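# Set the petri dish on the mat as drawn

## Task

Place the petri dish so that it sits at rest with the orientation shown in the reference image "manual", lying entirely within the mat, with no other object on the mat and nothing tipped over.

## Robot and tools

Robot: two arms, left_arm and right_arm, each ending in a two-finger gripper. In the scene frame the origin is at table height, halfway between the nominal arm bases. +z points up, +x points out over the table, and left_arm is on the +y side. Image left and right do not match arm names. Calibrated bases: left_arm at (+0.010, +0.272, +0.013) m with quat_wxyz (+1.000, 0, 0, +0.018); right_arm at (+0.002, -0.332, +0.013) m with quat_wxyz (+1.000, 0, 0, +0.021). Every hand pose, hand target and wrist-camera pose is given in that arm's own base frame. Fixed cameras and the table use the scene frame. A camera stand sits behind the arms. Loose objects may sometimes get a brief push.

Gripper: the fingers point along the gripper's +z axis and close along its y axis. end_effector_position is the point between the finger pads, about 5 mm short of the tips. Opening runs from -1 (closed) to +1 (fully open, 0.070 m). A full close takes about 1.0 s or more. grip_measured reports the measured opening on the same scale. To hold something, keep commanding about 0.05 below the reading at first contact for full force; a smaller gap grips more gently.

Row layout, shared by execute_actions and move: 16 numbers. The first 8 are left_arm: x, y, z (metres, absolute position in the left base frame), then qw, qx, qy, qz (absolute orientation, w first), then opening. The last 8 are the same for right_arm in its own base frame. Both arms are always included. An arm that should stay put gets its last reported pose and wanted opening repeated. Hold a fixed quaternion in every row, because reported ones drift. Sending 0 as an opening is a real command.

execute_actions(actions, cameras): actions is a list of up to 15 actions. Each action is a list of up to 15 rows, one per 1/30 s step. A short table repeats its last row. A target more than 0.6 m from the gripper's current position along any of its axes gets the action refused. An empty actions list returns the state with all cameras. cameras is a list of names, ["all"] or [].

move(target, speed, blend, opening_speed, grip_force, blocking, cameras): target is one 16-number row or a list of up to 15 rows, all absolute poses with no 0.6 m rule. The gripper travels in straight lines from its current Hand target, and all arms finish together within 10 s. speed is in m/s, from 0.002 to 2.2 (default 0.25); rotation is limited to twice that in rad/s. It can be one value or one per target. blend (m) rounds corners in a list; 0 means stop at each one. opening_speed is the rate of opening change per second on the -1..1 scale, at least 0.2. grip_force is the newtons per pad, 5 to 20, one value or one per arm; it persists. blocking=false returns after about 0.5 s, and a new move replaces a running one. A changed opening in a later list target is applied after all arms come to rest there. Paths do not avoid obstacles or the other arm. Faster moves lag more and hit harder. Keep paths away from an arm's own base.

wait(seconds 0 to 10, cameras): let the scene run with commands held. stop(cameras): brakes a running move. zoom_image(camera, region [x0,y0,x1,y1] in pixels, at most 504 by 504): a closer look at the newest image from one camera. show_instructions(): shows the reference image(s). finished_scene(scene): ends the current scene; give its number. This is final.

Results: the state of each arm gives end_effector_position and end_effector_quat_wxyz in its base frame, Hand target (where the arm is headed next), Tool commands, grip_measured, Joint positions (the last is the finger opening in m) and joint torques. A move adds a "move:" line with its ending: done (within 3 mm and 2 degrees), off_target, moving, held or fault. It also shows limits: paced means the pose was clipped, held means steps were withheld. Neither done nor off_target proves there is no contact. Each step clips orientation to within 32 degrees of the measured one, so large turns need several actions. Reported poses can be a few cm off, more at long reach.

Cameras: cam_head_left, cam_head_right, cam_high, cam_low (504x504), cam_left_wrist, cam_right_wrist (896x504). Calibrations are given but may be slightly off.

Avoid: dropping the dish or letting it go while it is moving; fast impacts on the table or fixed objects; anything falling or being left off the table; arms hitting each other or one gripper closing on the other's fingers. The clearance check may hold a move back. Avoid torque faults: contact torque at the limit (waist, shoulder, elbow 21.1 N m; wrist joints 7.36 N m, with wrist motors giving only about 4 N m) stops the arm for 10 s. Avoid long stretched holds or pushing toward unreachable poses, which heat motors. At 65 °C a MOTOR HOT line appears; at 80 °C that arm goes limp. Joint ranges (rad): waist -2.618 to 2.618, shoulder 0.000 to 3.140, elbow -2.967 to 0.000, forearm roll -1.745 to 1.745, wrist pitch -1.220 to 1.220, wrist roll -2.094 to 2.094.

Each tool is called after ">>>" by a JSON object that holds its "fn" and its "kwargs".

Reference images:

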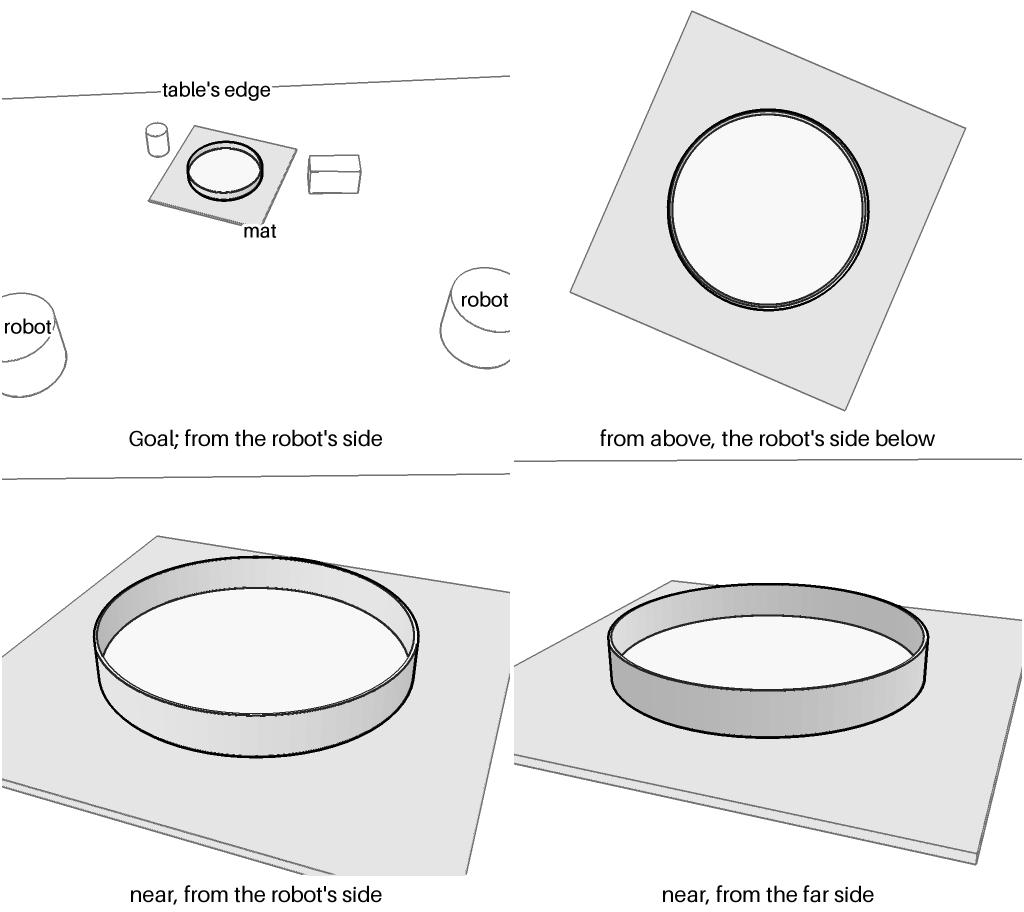

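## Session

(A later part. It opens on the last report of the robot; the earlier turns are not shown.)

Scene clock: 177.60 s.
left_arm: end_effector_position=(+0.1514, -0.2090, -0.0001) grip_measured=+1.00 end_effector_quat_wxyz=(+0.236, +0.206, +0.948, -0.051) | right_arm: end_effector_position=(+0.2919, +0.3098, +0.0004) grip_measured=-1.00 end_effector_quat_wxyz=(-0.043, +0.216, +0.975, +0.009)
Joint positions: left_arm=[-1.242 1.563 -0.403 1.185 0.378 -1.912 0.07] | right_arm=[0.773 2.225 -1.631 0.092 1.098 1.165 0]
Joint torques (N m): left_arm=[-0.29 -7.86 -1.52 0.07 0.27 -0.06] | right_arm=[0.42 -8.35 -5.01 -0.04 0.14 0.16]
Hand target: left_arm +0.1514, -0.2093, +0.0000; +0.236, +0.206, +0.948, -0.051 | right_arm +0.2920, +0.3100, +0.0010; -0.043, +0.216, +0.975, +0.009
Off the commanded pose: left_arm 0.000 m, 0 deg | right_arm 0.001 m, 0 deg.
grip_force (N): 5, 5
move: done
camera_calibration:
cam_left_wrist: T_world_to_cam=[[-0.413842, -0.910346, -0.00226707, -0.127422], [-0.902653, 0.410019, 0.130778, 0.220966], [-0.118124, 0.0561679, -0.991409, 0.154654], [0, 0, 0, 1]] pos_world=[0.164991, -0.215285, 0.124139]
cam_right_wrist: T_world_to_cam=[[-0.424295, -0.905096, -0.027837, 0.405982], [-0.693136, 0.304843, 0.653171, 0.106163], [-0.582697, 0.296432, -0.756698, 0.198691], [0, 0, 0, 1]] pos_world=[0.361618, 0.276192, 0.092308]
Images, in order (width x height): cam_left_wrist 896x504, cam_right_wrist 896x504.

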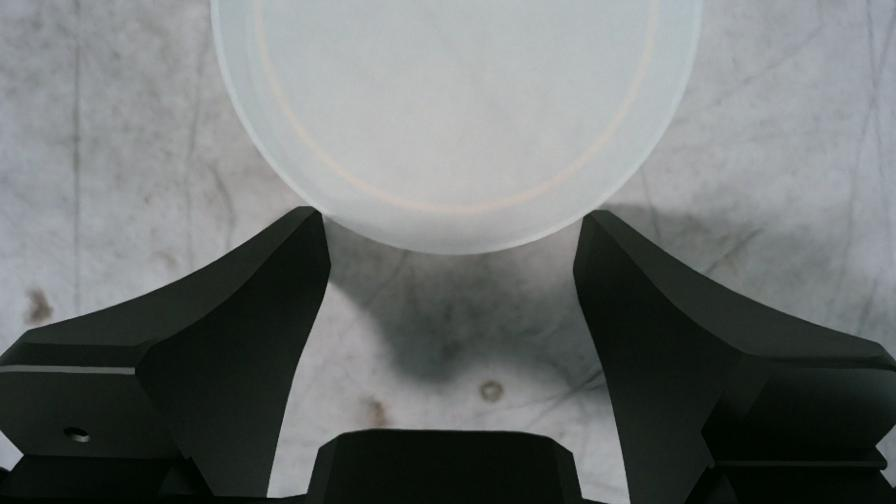

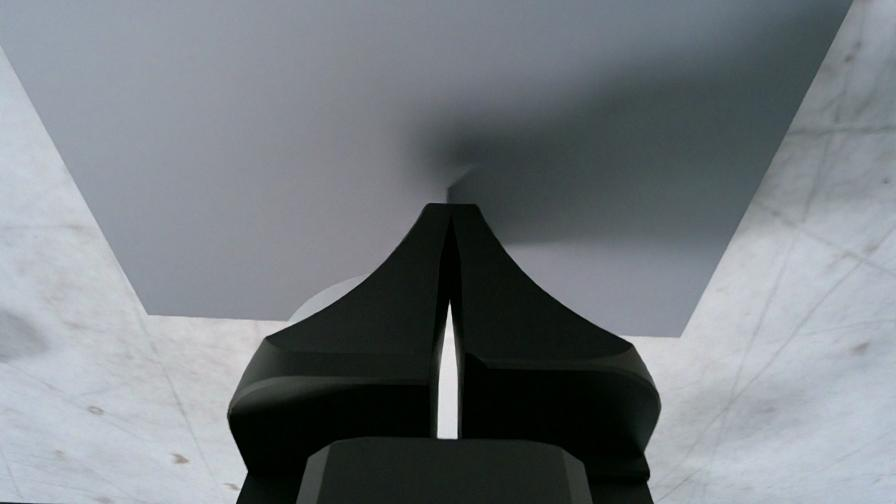

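>>> {"fn": "move", "kwargs": {"target": [[0.1514,-0.2093,0.0,0.2364,0.2059,0.9482,-0.0513,1,0.2860,0.3170,0.001,-0.0426,0.2162,0.9753,0.0094,-1],[0.1514,-0.2093,0.0,0.2364,0.2059,0.9482,-0.0513,0.4,0.2860,0.3170,0.001,-0.0426,0.2162,0.9753,0.0094,-1]], "speed": [0.05,0.05], "opening_speed": 0.4, "grip_force": 6, "cameras": ["cam_left_wrist"]}}

Scene clock: 186.00 s.
left_arm: end_effector_position=(+0.1511, -0.2093, -0.0001) grip_measured=+0.89 end_effector_quat_wxyz=(+0.236, +0.206, +0.948, -0.051) | right_arm: end_effector_position=(+0.2869, +0.3165, +0.0013) grip_measured=-1.00 end_effector_quat_wxyz=(-0.042, +0.216, +0.975, +0.010)
Joint positions: left_arm=[-1.243 1.563 -0.403 1.185 0.377 -1.912 0.066] | right_arm=[0.793 2.226 -1.637 0.091 1.099 1.187 0]
Joint torques (N m): left_arm=[2.24 -7.43 -4.56 0.74 1.42 0.1] | right_arm=[6.57 -6.87 -2 1.63 1 0.02]
Hand target: left_arm +0.1514, -0.2093, +0.0000; +0.236, +0.206, +0.948, -0.051 | right_arm +0.2860, +0.3170, +0.0010; -0.043, +0.216, +0.975, +0.009
Off the commanded pose: left_arm 0.000 m, 0 deg | right_arm 0.001 m, 0 deg.
grip_force (N): 6, 6
move: done
camera_calibration:
cam_left_wrist: T_world_to_cam=[[-0.415061, -0.909792, -0.00143016, -0.12751], [-0.902025, 0.411311, 0.131051, 0.220933], [-0.118641, 0.0556843, -0.991375, 0.154507], [0, 0, 0, 1]] pos_world=[0.164693, -0.215484, 0.124039]
Images, in order (width x height): cam_left_wrist 896x504.

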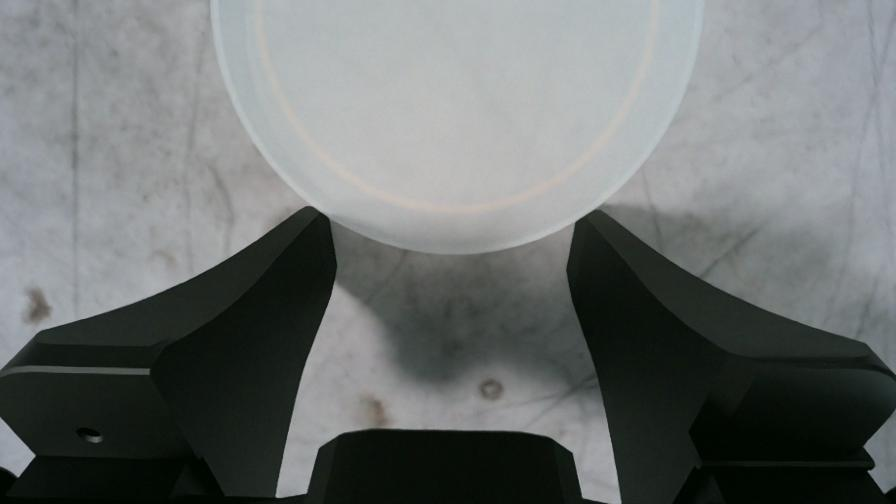

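>>> {"fn": "move", "kwargs": {"target": [[0.1517,-0.2095,0.0186,0.2364,0.2059,0.9482,-0.0513,0.5,0.2864,0.3168,0.001,-0.0426,0.2162,0.9753,0.0094,-1],[0.1552,-0.2112,0.036,0.2364,0.2059,0.9482,-0.0513,0.5,0.2864,0.3168,0.001,-0.0426,0.2162,0.9753,0.0094,-1],[0.1614,-0.2140,0.0518,0.2364,0.2059,0.9482,-0.0513,0.5,0.2864,0.3168,0.001,-0.0426,0.2162,0.9753,0.0094,-1]], "speed": 0.05, "blend": [0.004,0.004,0], "cameras": ["cam_left_wrist","cam_right_wrist"]}}

Scene clock: 196.07 s.
left_arm: end_effector_position=(+0.1620, -0.2142, +0.0526) grip_measured=+0.89 end_effector_quat_wxyz=(+0.237, +0.205, +0.948, -0.052) | right_arm: end_effector_position=(+0.2837, +0.3195, +0.0037) grip_measured=-1.00 end_effector_quat_wxyz=(-0.045, +0.215, +0.975, +0.012)
Joint positions: left_arm=[-1.198 1.396 -0.534 0.695 0.538 -1.329 0.066] | right_arm=[0.798 2.222 -1.639 0.1 1.105 1.187 0]
Joint torques (N m): left_arm=[0.78 -2.44 -2.88 0.57 -0.89 0.06] | right_arm=[2.87 -3.63 -1.34 0.36 -0.15 0.09]
Hand target: left_arm +0.1614, -0.2140, +0.0518; +0.236, +0.206, +0.948, -0.051 | right_arm +0.2864, +0.3168, +0.0010; -0.043, +0.216, +0.975, +0.009
Off the commanded pose: left_arm 0.001 m, 0 deg | right_arm 0.005 m, 0 deg.
grip_force (N): 6, 6
move: off_target (right_arm)
camera_calibration:
cam_left_wrist: T_world_to_cam=[[-0.413627, -0.910446, -0.000669899, -0.127839], [-0.902958, 0.410131, 0.12829, 0.225905], [-0.116527, 0.0536693, -0.991736, 0.207521], [0, 0, 0, 1]] pos_world=[0.175287, -0.220179, 0.176739]
cam_right_wrist: T_world_to_cam=[[-0.423724, -0.905211, -0.0324307, 0.41122], [-0.691203, 0.299993, 0.657452, 0.0963716], [-0.585403, 0.300994, -0.752798, 0.192785], [0, 0, 0, 1]] pos_world=[0.353713, 0.285302, 0.0951049]
Images, in order (width x height): cam_left_wrist 896x504, cam_right_wrist 896x504.

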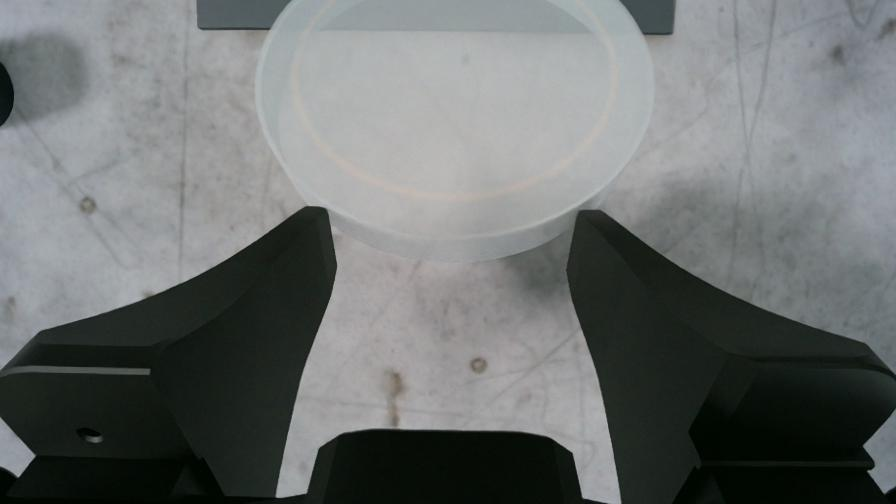

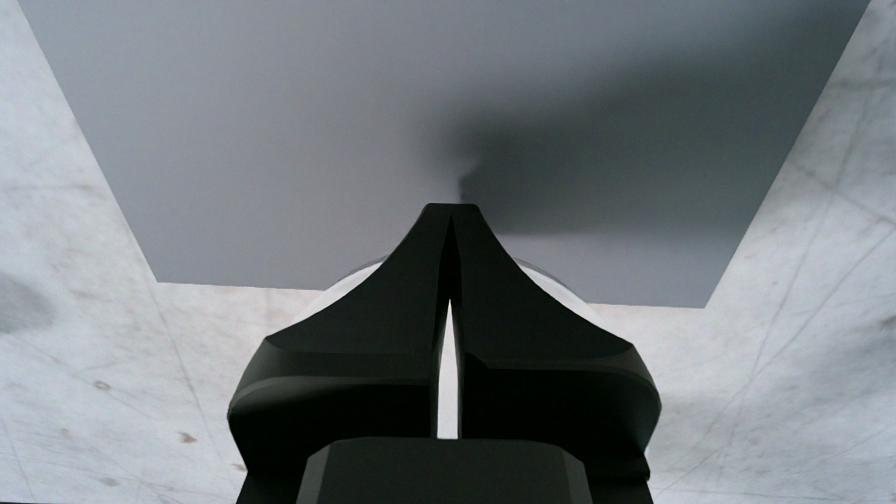

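>>> {"fn": "move", "kwargs": {"target": [[0.1700,-0.2179,0.066,0.2780,0.2035,0.9370,-0.0604,0.5,0.2864,0.3168,0.001,-0.0426,0.2162,0.9753,0.0094,-1],[0.1810,-0.2230,0.078,0.3182,0.2006,0.9239,-0.0691,0.5,0.2870,0.3165,0.001,-0.0426,0.2162,0.9753,0.0094,-1],[0.1920,-0.2280,0.0855,0.3182,0.2006,0.9239,-0.0691,0.5,0.2880,0.3160,0.001,-0.0426,0.2162,0.9753,0.0094,-1]], "speed": 0.05, "blend": [0.004,0.004,0], "cameras": ["cam_left_wrist","cam_right_wrist"]}}

Scene clock: 203.70 s.
left_arm: end_effector_position=(+0.1923, -0.2283, +0.0865) grip_measured=+0.67 end_effector_quat_wxyz=(+0.319, +0.200, +0.924, -0.070) | right_arm: end_effector_position=(+0.2876, +0.3157, +0.0005) grip_measured=-1.00 end_effector_quat_wxyz=(-0.043, +0.216, +0.975, +0.008)
Joint positions: left_arm=[-1.195 1.363 -0.568 0.947 0.555 -1.518 0.058] | right_arm=[0.79 2.229 -1.64 0.092 1.103 1.183 0]
Joint torques (N m): left_arm=[0.65 -0.14 -1.61 0.17 -0.36 -0.07] | right_arm=[2.35 -7.56 -4.25 0.55 0.43 0.05]
Hand target: left_arm +0.1920, -0.2280, +0.0855; +0.318, +0.201, +0.924, -0.069 | right_arm +0.2880, +0.3160, +0.0010; -0.043, +0.216, +0.975, +0.009
Off the commanded pose: left_arm 0.001 m, 0 deg | right_arm 0.001 m, 0 deg.
grip_force (N): 6, 6
move: done
camera_calibration:
cam_left_wrist: T_world_to_cam=[[-0.413614, -0.910452, 0.00015572, -0.128127], [-0.909476, 0.413163, -0.0463693, 0.271787], [0.0421527, -0.0193206, -0.998924, 0.199015], [0, 0, 0, 1]] pos_world=[0.1858, -0.2251, 0.211424]
cam_right_wrist: T_world_to_cam=[[-0.42495, -0.904834, -0.026313, 0.409518], [-0.692372, 0.306169, 0.653362, 0.100651], [-0.583128, 0.295865, -0.756588, 0.194816], [0, 0, 0, 1]] pos_world=[0.357316, 0.28209, 0.0924096]
Images, in order (width x height): cam_left_wrist 896x504, cam_right_wrist 896x504.

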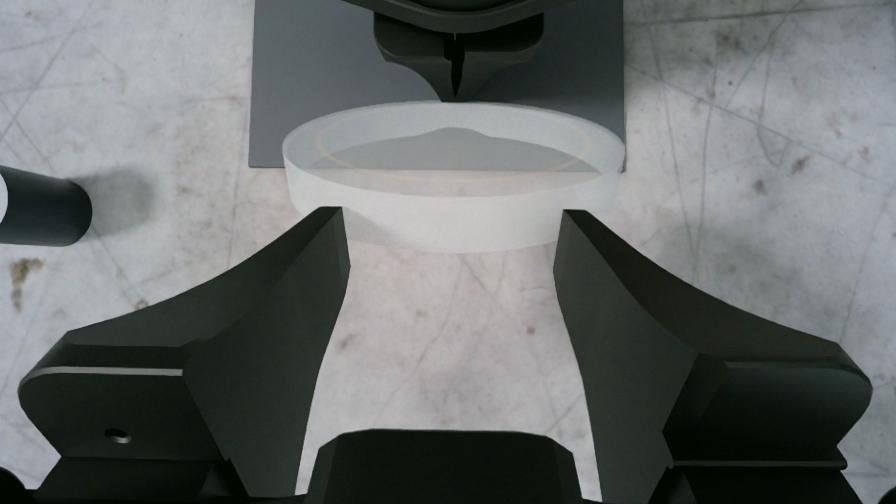

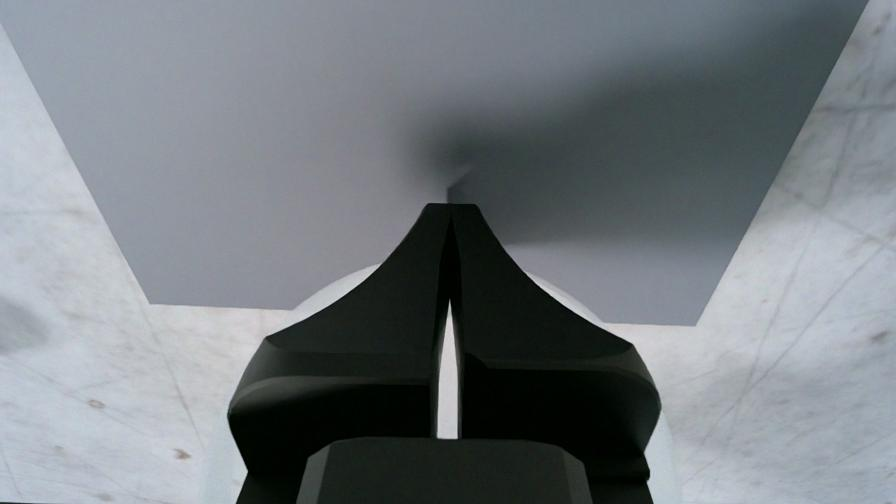

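>>> {"fn": "move", "kwargs": {"target": [[0.2075,-0.2350,0.0890,0.3182,0.2006,0.9239,-0.0691,0.6,0.2895,0.3153,0.001,-0.0426,0.2162,0.9753,0.0094,-1],[0.2200,-0.2406,0.0925,0.3182,0.2006,0.9239,-0.0691,0.6,0.2910,0.3146,0.001,-0.0426,0.2162,0.9753,0.0094,-1]], "speed": 0.04, "blend": [0.004,0], "cameras": ["cam_left_wrist","cam_low"]}}

Scene clock: 211.30 s.
left_arm: end_effector_position=(+0.2202, -0.2402, +0.0921) grip_measured=+0.60 end_effector_quat_wxyz=(+0.318, +0.201, +0.924, -0.068) | right_arm: end_effector_position=(+0.2904, +0.3147, +0.0007) grip_measured=-1.00 end_effector_quat_wxyz=(-0.043, +0.216, +0.975, +0.009)
Joint positions: left_arm=[-1.09 1.431 -0.662 0.89 0.51 -1.375 0.056] | right_arm=[0.783 2.233 -1.648 0.092 1.107 1.176 0]
Joint torques (N m): left_arm=[-0.33 -8.49 -3.13 0.29 -0.26 -0.07] | right_arm=[0.2 -8.4 -4.28 -0.13 -0.11 0.21]
Hand target: left_arm +0.2200, -0.2406, +0.0925; +0.318, +0.201, +0.924, -0.069 | right_arm +0.2910, +0.3146, +0.0010; -0.043, +0.216, +0.975, +0.009
Off the commanded pose: left_arm 0.001 m, 0 deg | right_arm 0.001 m, 0 deg.
grip_force (N): 6, 6
move: done
camera_calibration:
cam_left_wrist: T_world_to_cam=[[-0.413408, -0.910542, -0.00279192, -0.127228], [-0.909665, 0.413141, -0.0427192, 0.301974], [0.040051, -0.0151207, -0.999083, 0.204569], [0, 0, 0, 1]] pos_world=[0.213905, -0.237511, 0.216926]
Images, in order (width x height): cam_low 504x504, cam_left_wrist 896x504.

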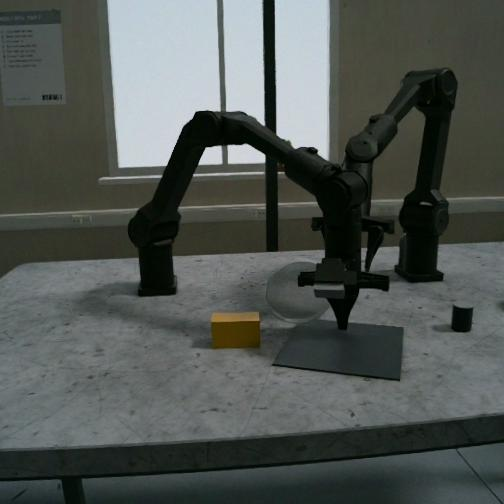

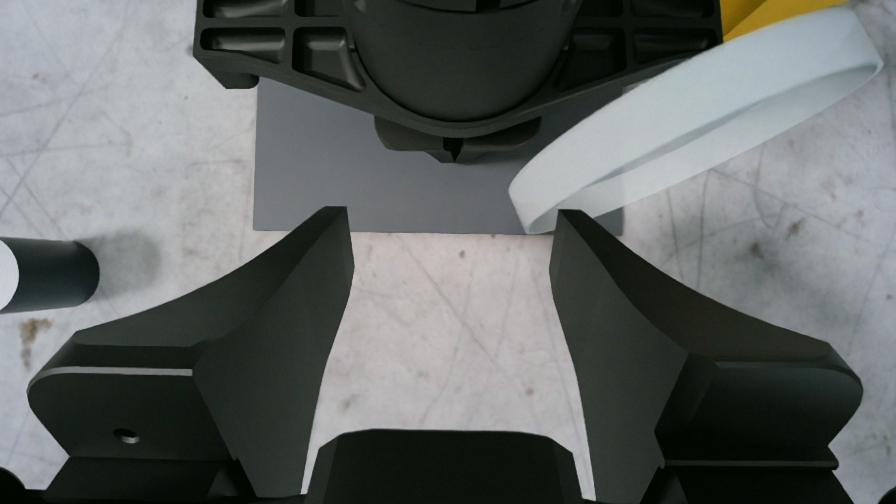

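>>> {"fn": "wait", "kwargs": {"seconds": 0.2, "cameras": ["all"]}}

Scene clock: 214.37 s.
left_arm: end_effector_position=(+0.2200, -0.2404, +0.0921) grip_measured=+0.60 end_effector_quat_wxyz=(+0.318, +0.201, +0.924, -0.068) | right_arm: end_effector_position=(+0.2907, +0.3144, +0.0007) grip_measured=-1.00 end_effector_quat_wxyz=(-0.043, +0.216, +0.975, +0.009)
Joint positions: left_arm=[-1.091 1.431 -0.662 0.89 0.51 -1.375 0.056] | right_arm=[0.782 2.233 -1.648 0.092 1.107 1.176 0]
Joint torques (N m): left_arm=[-0.25 -8.28 -3.27 0.29 -0.25 -0.08] | right_arm=[0.05 -8.61 -3.97 -0.1 -0.02 0.23]
Hand target: left_arm +0.2200, -0.2406, +0.0925; +0.318, +0.201, +0.924, -0.069 | right_arm +0.2910, +0.3146, +0.0010; -0.043, +0.216, +0.975, +0.009
Tool commands: left_gripper/opening=+0.6 right_gripper/opening=-1.0
Off the commanded pose: left_arm 0.000 m, 0 deg | right_arm 0.000 m, 0 deg.
grip_force (N): 6, 6
wait: 0.20 s; at rest from the start
camera_calibration:
cam_left_wrist: T_world_to_cam=[[-0.414225, -0.910171, -0.00274352, -0.12724], [-0.909293, 0.413954, -0.0427493, 0.301995], [0.0400449, -0.0152132, -0.999082, 0.204553], [0, 0, 0, 1]] pos_world=[0.213705, -0.23771, 0.216926]
cam_right_wrist: T_world_to_cam=[[-0.424777, -0.904891, -0.0271323, 0.409692], [-0.692389, 0.305423, 0.653692, 0.103316], [-0.583234, 0.29646, -0.756274, 0.196925], [0, 0, 0, 1]] pos_world=[0.360416, 0.280791, 0.0925089]

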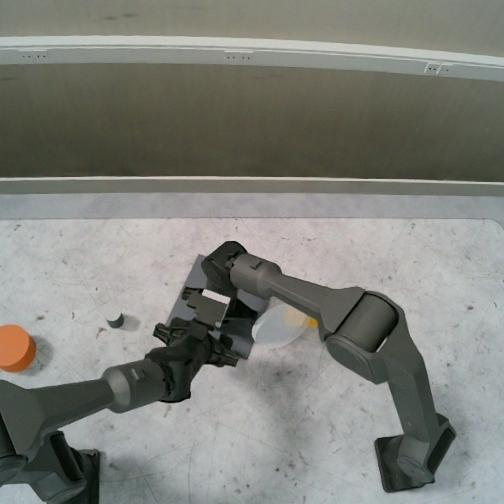

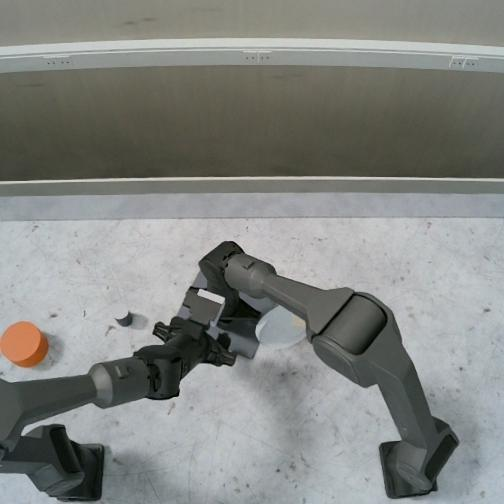

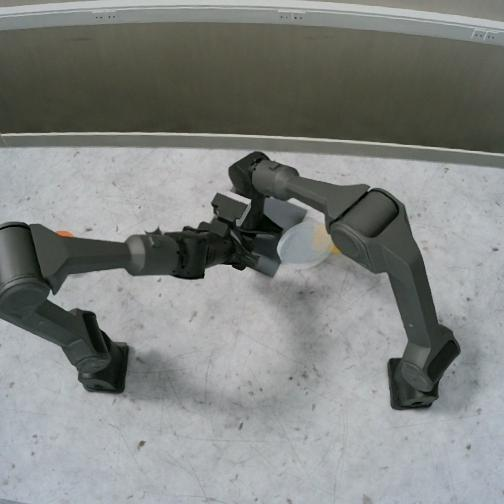

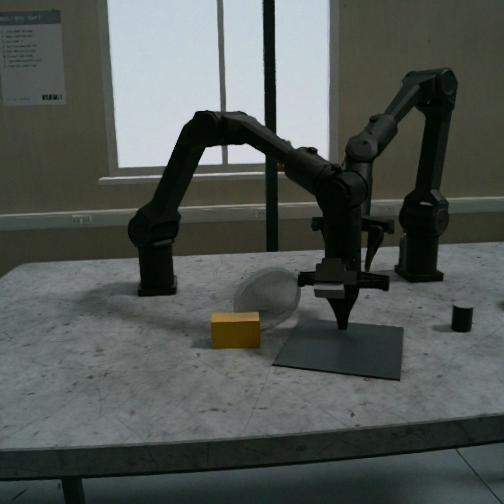

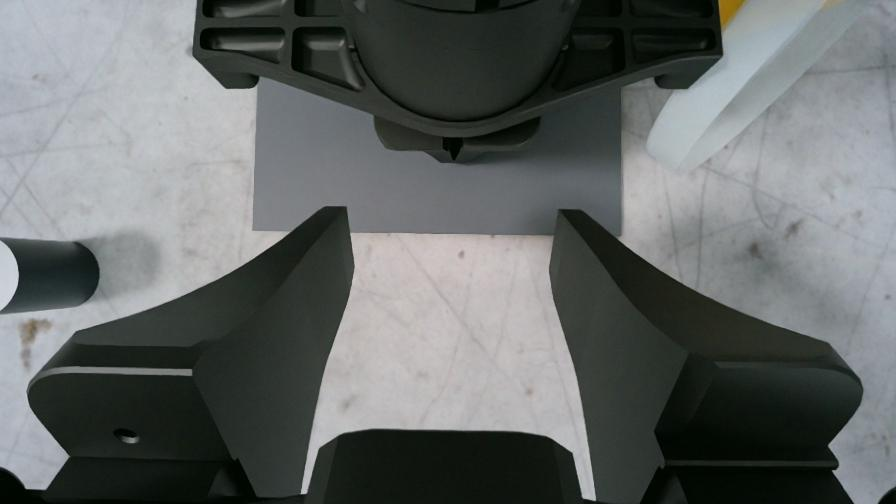

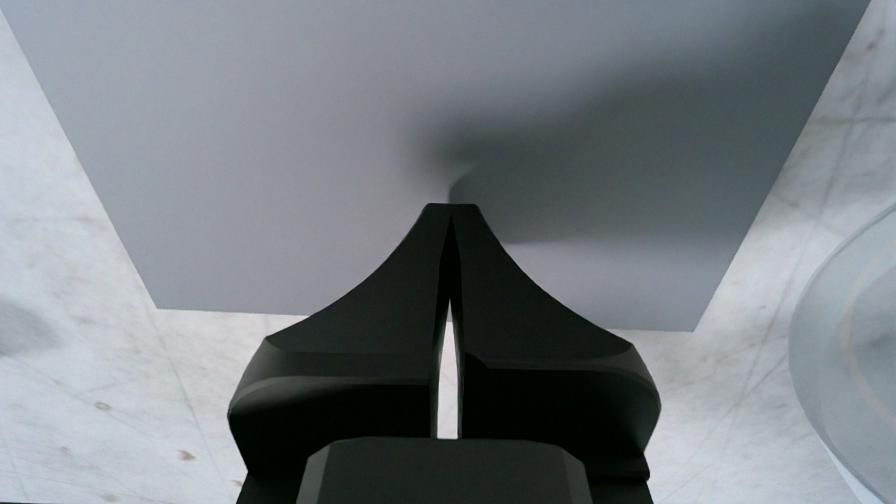

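>>> {"fn": "move", "kwargs": {"target": [[0.16,-0.21,0.12,0.3182,0.2006,0.9239,-0.0691,0.6,0.30,0.31,0.10,-0.0426,0.2162,0.9753,0.0094,-1],[0.13,-0.20,0.20,0.1,0.45,0.88,-0.05,0.6,0.29,0.30,0.22,0.1,-0.2,0.97,0.05,-1],[0.15,-0.12,0.22,0.1,0.35,0.92,-0.05,0.6,0.14,0.15,0.20,0.416,-0.157,0.893,0.073,1]], "speed": [0.15,0.25,0.3], "cameras": ["cam_right_wrist","cam_head_left","cam_head_right","cam_low"]}}

Scene clock: 233.27 s.
left_arm: end_effector_position=(+0.1504, -0.1202, +0.2196) grip_measured=+0.60 end_effector_quat_wxyz=(+0.222, +0.342, +0.910, -0.079) | right_arm: end_effector_position=(+0.1409, +0.1503, +0.1995) grip_measured=+0.99 end_effector_quat_wxyz=(+0.386, -0.176, +0.900, +0.104)
Joint positions: left_arm=[-0.643 0.862 -0.905 -0.029 1.227 0.08 0.056] | right_arm=[1.637 0.784 -0.612 -0.804 1.23 1.432 0.069]
Joint torques (N m): left_arm=[-0.22 0.27 -3.36 0.04 0 -0.05] | right_arm=[0.16 -0.21 -5.77 -0.47 -0.01 0.23]
Hand target: left_arm +0.1503, -0.1203, +0.2194; +0.221, +0.343, +0.910, -0.079 | right_arm +0.1409, +0.1503, +0.1997; +0.386, -0.175, +0.900, +0.104
Off the commanded pose: left_arm 0.001 m, 14 deg | right_arm 0.001 m, 5 deg.
joint sent to its limit (left arm) — joint 5 (wrist pitch), upper limit. The joint targets are off in orientation, not in position.
joint sent to its limit (right arm) — joint 5 (wrist pitch), upper limit. The joint targets are off in orientation, not in position.
grip_force (N): 6, 6
move: off_target (left_arm, right_arm); target 3's new opening was sent with right_arm's hand 0.001 m and 5 deg from that target
camera_calibration:
cam_right_wrist: T_world_to_cam=[[0.414465, -0.90735, -0.0702441, 0.0936535], [-0.897541, -0.394781, -0.196389, 0.223555], [0.150463, 0.144443, -0.978007, 0.2724], [0, 0, 0, 1]] pos_world=[0.120848, 0.133886, 0.316891]
Images, in order (width x height): cam_head_left 504x504, cam_head_right 504x504, cam_low 504x504, cam_right_wrist 896x504.

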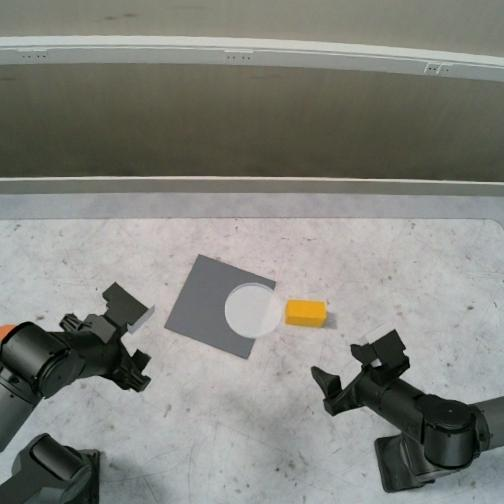

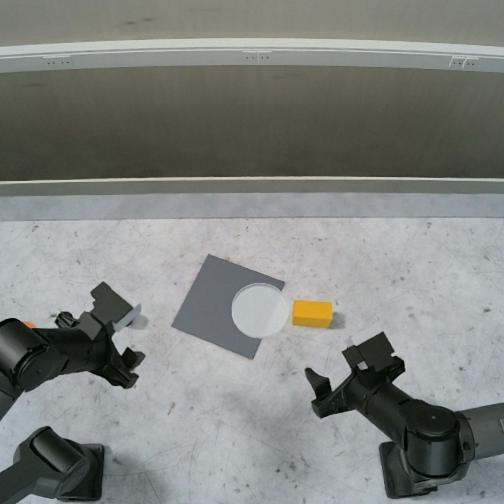

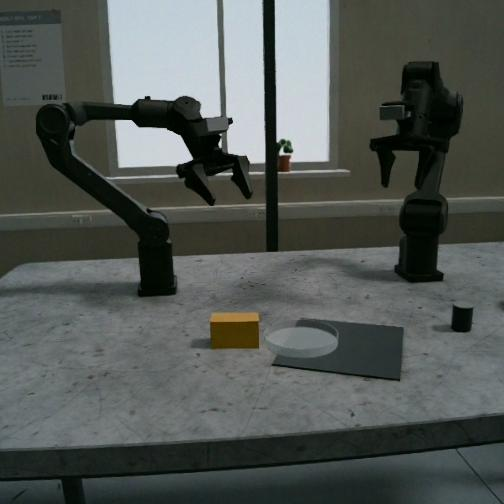

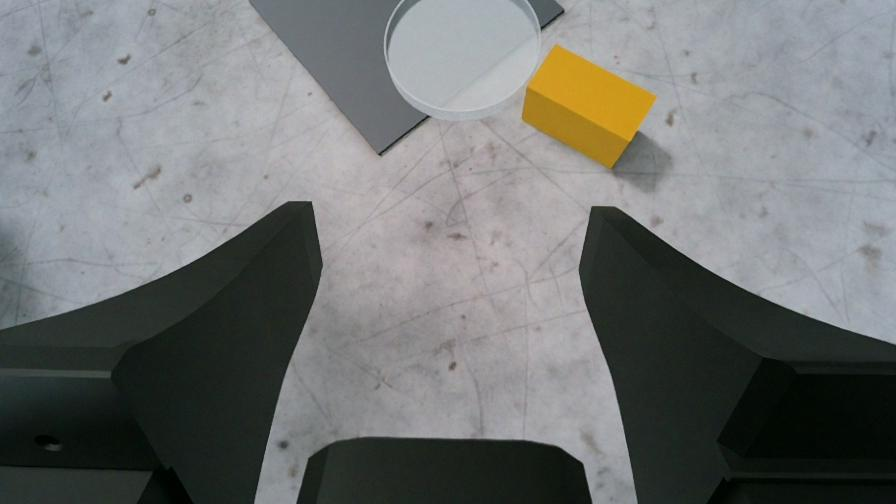

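>>> {"fn": "move", "kwargs": {"target": [[0.1504,-0.1202,0.2196,0.222,0.342,0.910,-0.079,0.6,0.26,0.248,0.07,0,-0.6428,0.7660,0,-0.3]], "speed": 0.3, "cameras": ["cam_right_wrist"]}}

Scene clock: 250.43 s.
left_arm: end_effector_position=(+0.1504, -0.1202, +0.2196) grip_measured=+0.60 end_effector_quat_wxyz=(+0.222, +0.342, +0.910, -0.079) | right_arm: end_effector_position=(+0.2602, +0.2480, +0.0700) grip_measured=-0.30 end_effector_quat_wxyz=(+0.000, -0.642, +0.766, +0.000)
Joint positions: left_arm=[-0.643 0.862 -0.905 -0.029 1.227 0.078 0.056] | right_arm=[0.761 1.884 -1.353 0.001 1.127 -0.635 0.024]
Joint torques (N m): left_arm=[-0.28 -1.61 -3.75 0.03 -0.02 -0.06] | right_arm=[0.92 -6.69 -4.01 -0.1 -0.17 0.23]
Hand target: left_arm +0.1504, -0.1202, +0.2196; +0.222, +0.342, +0.910, -0.079 | right_arm +0.2600, +0.2480, +0.0700; +0.000, -0.643, +0.766, +0.000
Off the commanded pose: left_arm 0.000 m, 0 deg | right_arm 0.000 m, 0 deg.
grip_force (N): 6, 6
move: done
camera_calibration:
cam_right_wrist: T_world_to_cam=[[0.984204, -0.174578, -0.029429, -0.209077], [-0.124731, -0.801723, 0.584536, 0.188922], [-0.125641, -0.571632, -0.810834, 0.351333], [0, 0, 0, 1]] pos_world=[0.27348, 0.315796, 0.168289]
Images, in order (width x height): cam_right_wrist 896x504.

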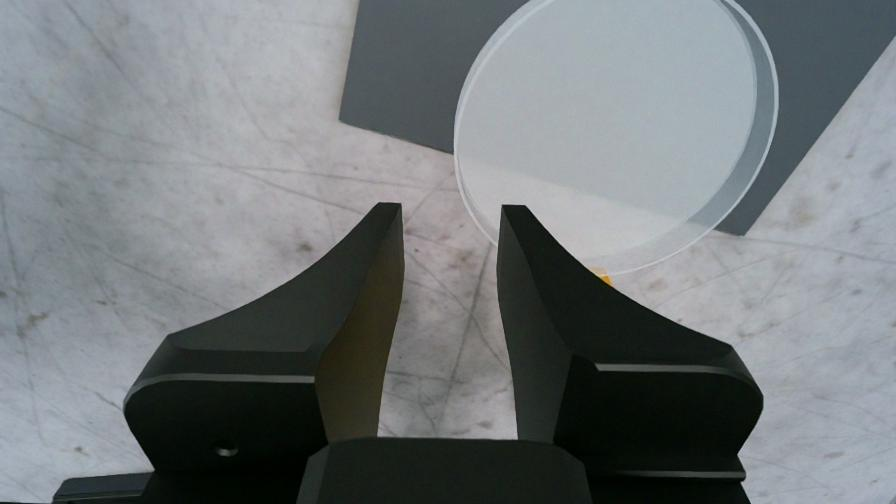

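>>> {"fn": "move", "kwargs": {"target": [[0.1504,-0.1202,0.2196,0.222,0.342,0.910,-0.079,0.6,0.2608,0.2518,0.005,0,-0.6428,0.7660,0,-0.3],[0.1504,-0.1202,0.2196,0.222,0.342,0.910,-0.079,0.6,0.2608,0.2518,0.005,0,-0.6428,0.7660,0,-1],[0.1504,-0.1202,0.2196,0.222,0.342,0.910,-0.079,0.6,0.2608,0.2518,0.025,0,-0.6428,0.7660,0,-1],[0.1504,-0.1202,0.2196,0.222,0.342,0.910,-0.079,0.6,0.2739,0.3073,0.025,0,-0.6428,0.7660,0,-1],[0.1504,-0.1202,0.2196,0.222,0.342,0.910,-0.079,0.6,0.2739,0.3073,0.012,0,-0.6428,0.7660,0,-1]], "speed": [0.1,0.06,0.06,0.12,0.06], "opening_speed": 0.8, "grip_force": 16, "cameras": ["cam_right_wrist","cam_low","cam_head_left"]}}

Scene clock: 264.70 s.
left_arm: end_effector_position=(+0.1504, -0.1202, +0.2196) grip_measured=+0.60 end_effector_quat_wxyz=(+0.222, +0.342, +0.910, -0.079) | right_arm: end_effector_position=(+0.2735, +0.3074, +0.0114) grip_measured=-0.97 end_effector_quat_wxyz=(+0.000, -0.643, +0.766, +0.000)
Joint positions: left_arm=[-0.643 0.862 -0.905 -0.029 1.227 0.078 0.056] | right_arm=[0.843 2.137 -1.522 0.001 1.043 -0.554 0.001]
Joint torques (N m): left_arm=[-0.28 -2.64 -3.69 0.03 -0.09 -0.06] | right_arm=[0.16 -8.32 -5.25 -0.15 0.08 0.04]
Hand target: left_arm +0.1504, -0.1202, +0.2196; +0.222, +0.342, +0.910, -0.079 | right_arm +0.2739, +0.3073, +0.0120; +0.000, -0.643, +0.766, +0.000
Off the commanded pose: left_arm 0.000 m, 0 deg | right_arm 0.001 m, 0 deg.
grip_force (N): 16, 16
move: done
camera_calibration:
cam_right_wrist: T_world_to_cam=[[0.984395, -0.173458, -0.029651, -0.213859], [-0.123635, -0.801628, 0.584899, 0.272194], [-0.125225, -0.572106, -0.810564, 0.339437], [0, 0, 0, 1]] pos_world=[0.28668, 0.375296, 0.109589]
Images, in order (width x height): cam_head_left 504x504, cam_low 504x504, cam_right_wrist 896x504.

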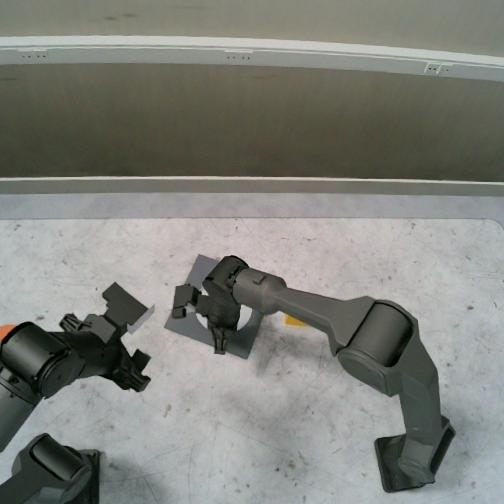

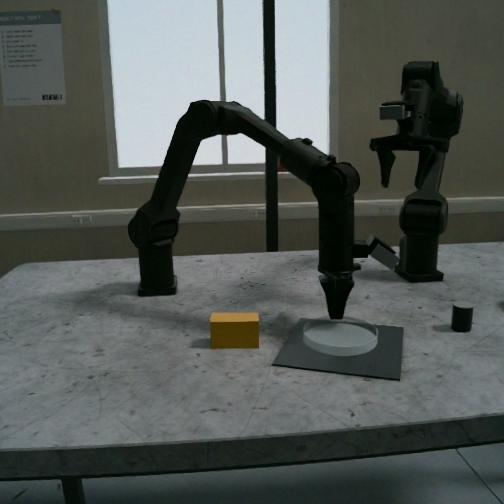

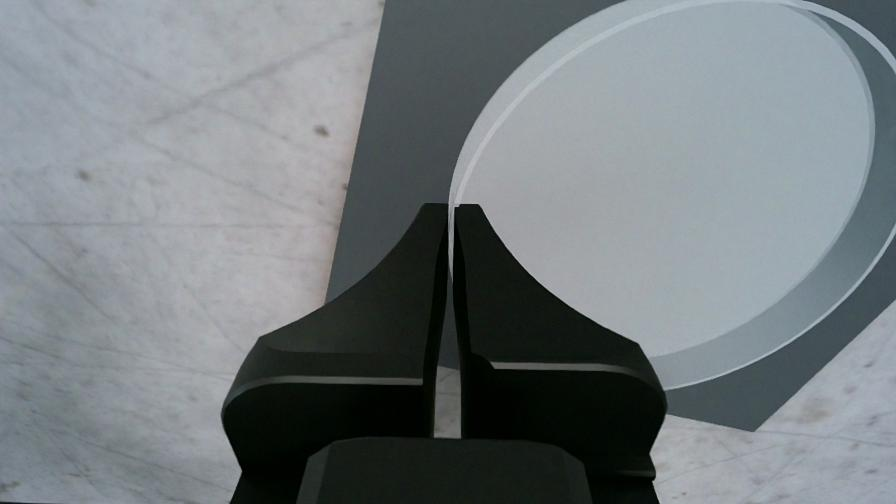

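>>> {"fn": "move", "kwargs": {"target": [[0.1504,-0.1202,0.2196,0.222,0.342,0.910,-0.079,0.6,0.2739,0.3073,0.0055,0,-0.6428,0.7660,0,-1],[0.1504,-0.1202,0.2196,0.222,0.342,0.910,-0.079,0.6,0.2739,0.3073,0.0055,0,-0.6428,0.7660,0,-0.4],[0.1504,-0.1202,0.2196,0.222,0.342,0.910,-0.079,0.6,0.2739,0.3073,0.07,0,-0.6428,0.7660,0,-0.4],[0.1504,-0.1202,0.2196,0.222,0.342,0.910,-0.079,0.6,0.24,0.12,0.17,0,-0.3,0.95,0,-0.4]], "speed": [0.03,0.05,0.1,0.3], "opening_speed": 0.8, "cameras": ["cam_low","cam_head_left","cam_head_right"]}}

Scene clock: 274.93 s.
left_arm: end_effector_position=(+0.1504, -0.1202, +0.2196) grip_measured=+0.60 end_effector_quat_wxyz=(+0.222, +0.342, +0.910, -0.079) | right_arm: end_effector_position=(+0.2401, +0.1200, +0.1696) grip_measured=-0.40 end_effector_quat_wxyz=(+0.088, -0.299, +0.950, +0.014)
Joint positions: left_arm=[-0.643 0.862 -0.905 -0.029 1.227 0.078 0.056] | right_arm=[0.463 1.359 -1.107 0.001 1.229 -0.148 0.021]
Joint torques (N m): left_arm=[-0.33 -2.66 -3.72 0.03 -0.1 -0.03] | right_arm=[0.78 -2.95 -5.28 -0.13 -0.02 0.05]
Hand target: left_arm +0.1504, -0.1202, +0.2196; +0.222, +0.342, +0.910, -0.079 | right_arm +0.2400, +0.1200, +0.1694; +0.087, -0.300, +0.950, +0.014
Off the commanded pose: left_arm 0.000 m, 0 deg | right_arm 0.000 m, 10 deg.
joint sent to its limit (right arm) — joint 5 (wrist pitch), upper limit. The joint targets are off in orientation, not in position.
grip_force (N): 16, 16
move: off_target (right_arm)
Images, in order (width x height): cam_head_left 504x504, cam_head_right 504x504, cam_low 504x504.

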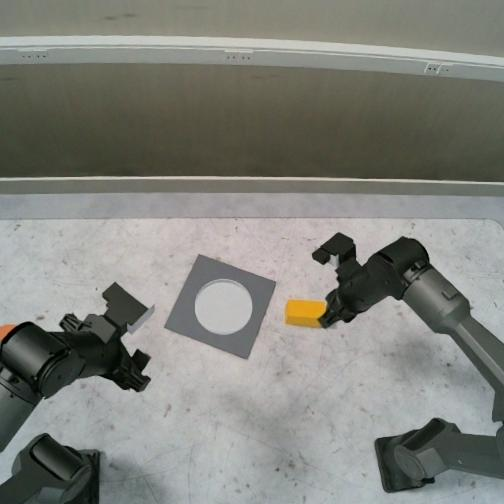

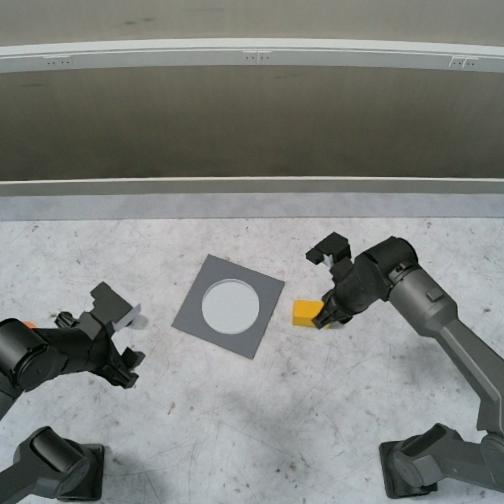

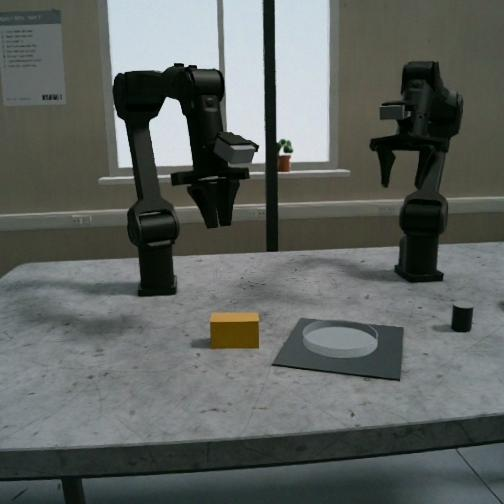

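>>> {"fn": "finished_scene", "kwargs": {"scene": 2}}

The scene is finished: the task was done.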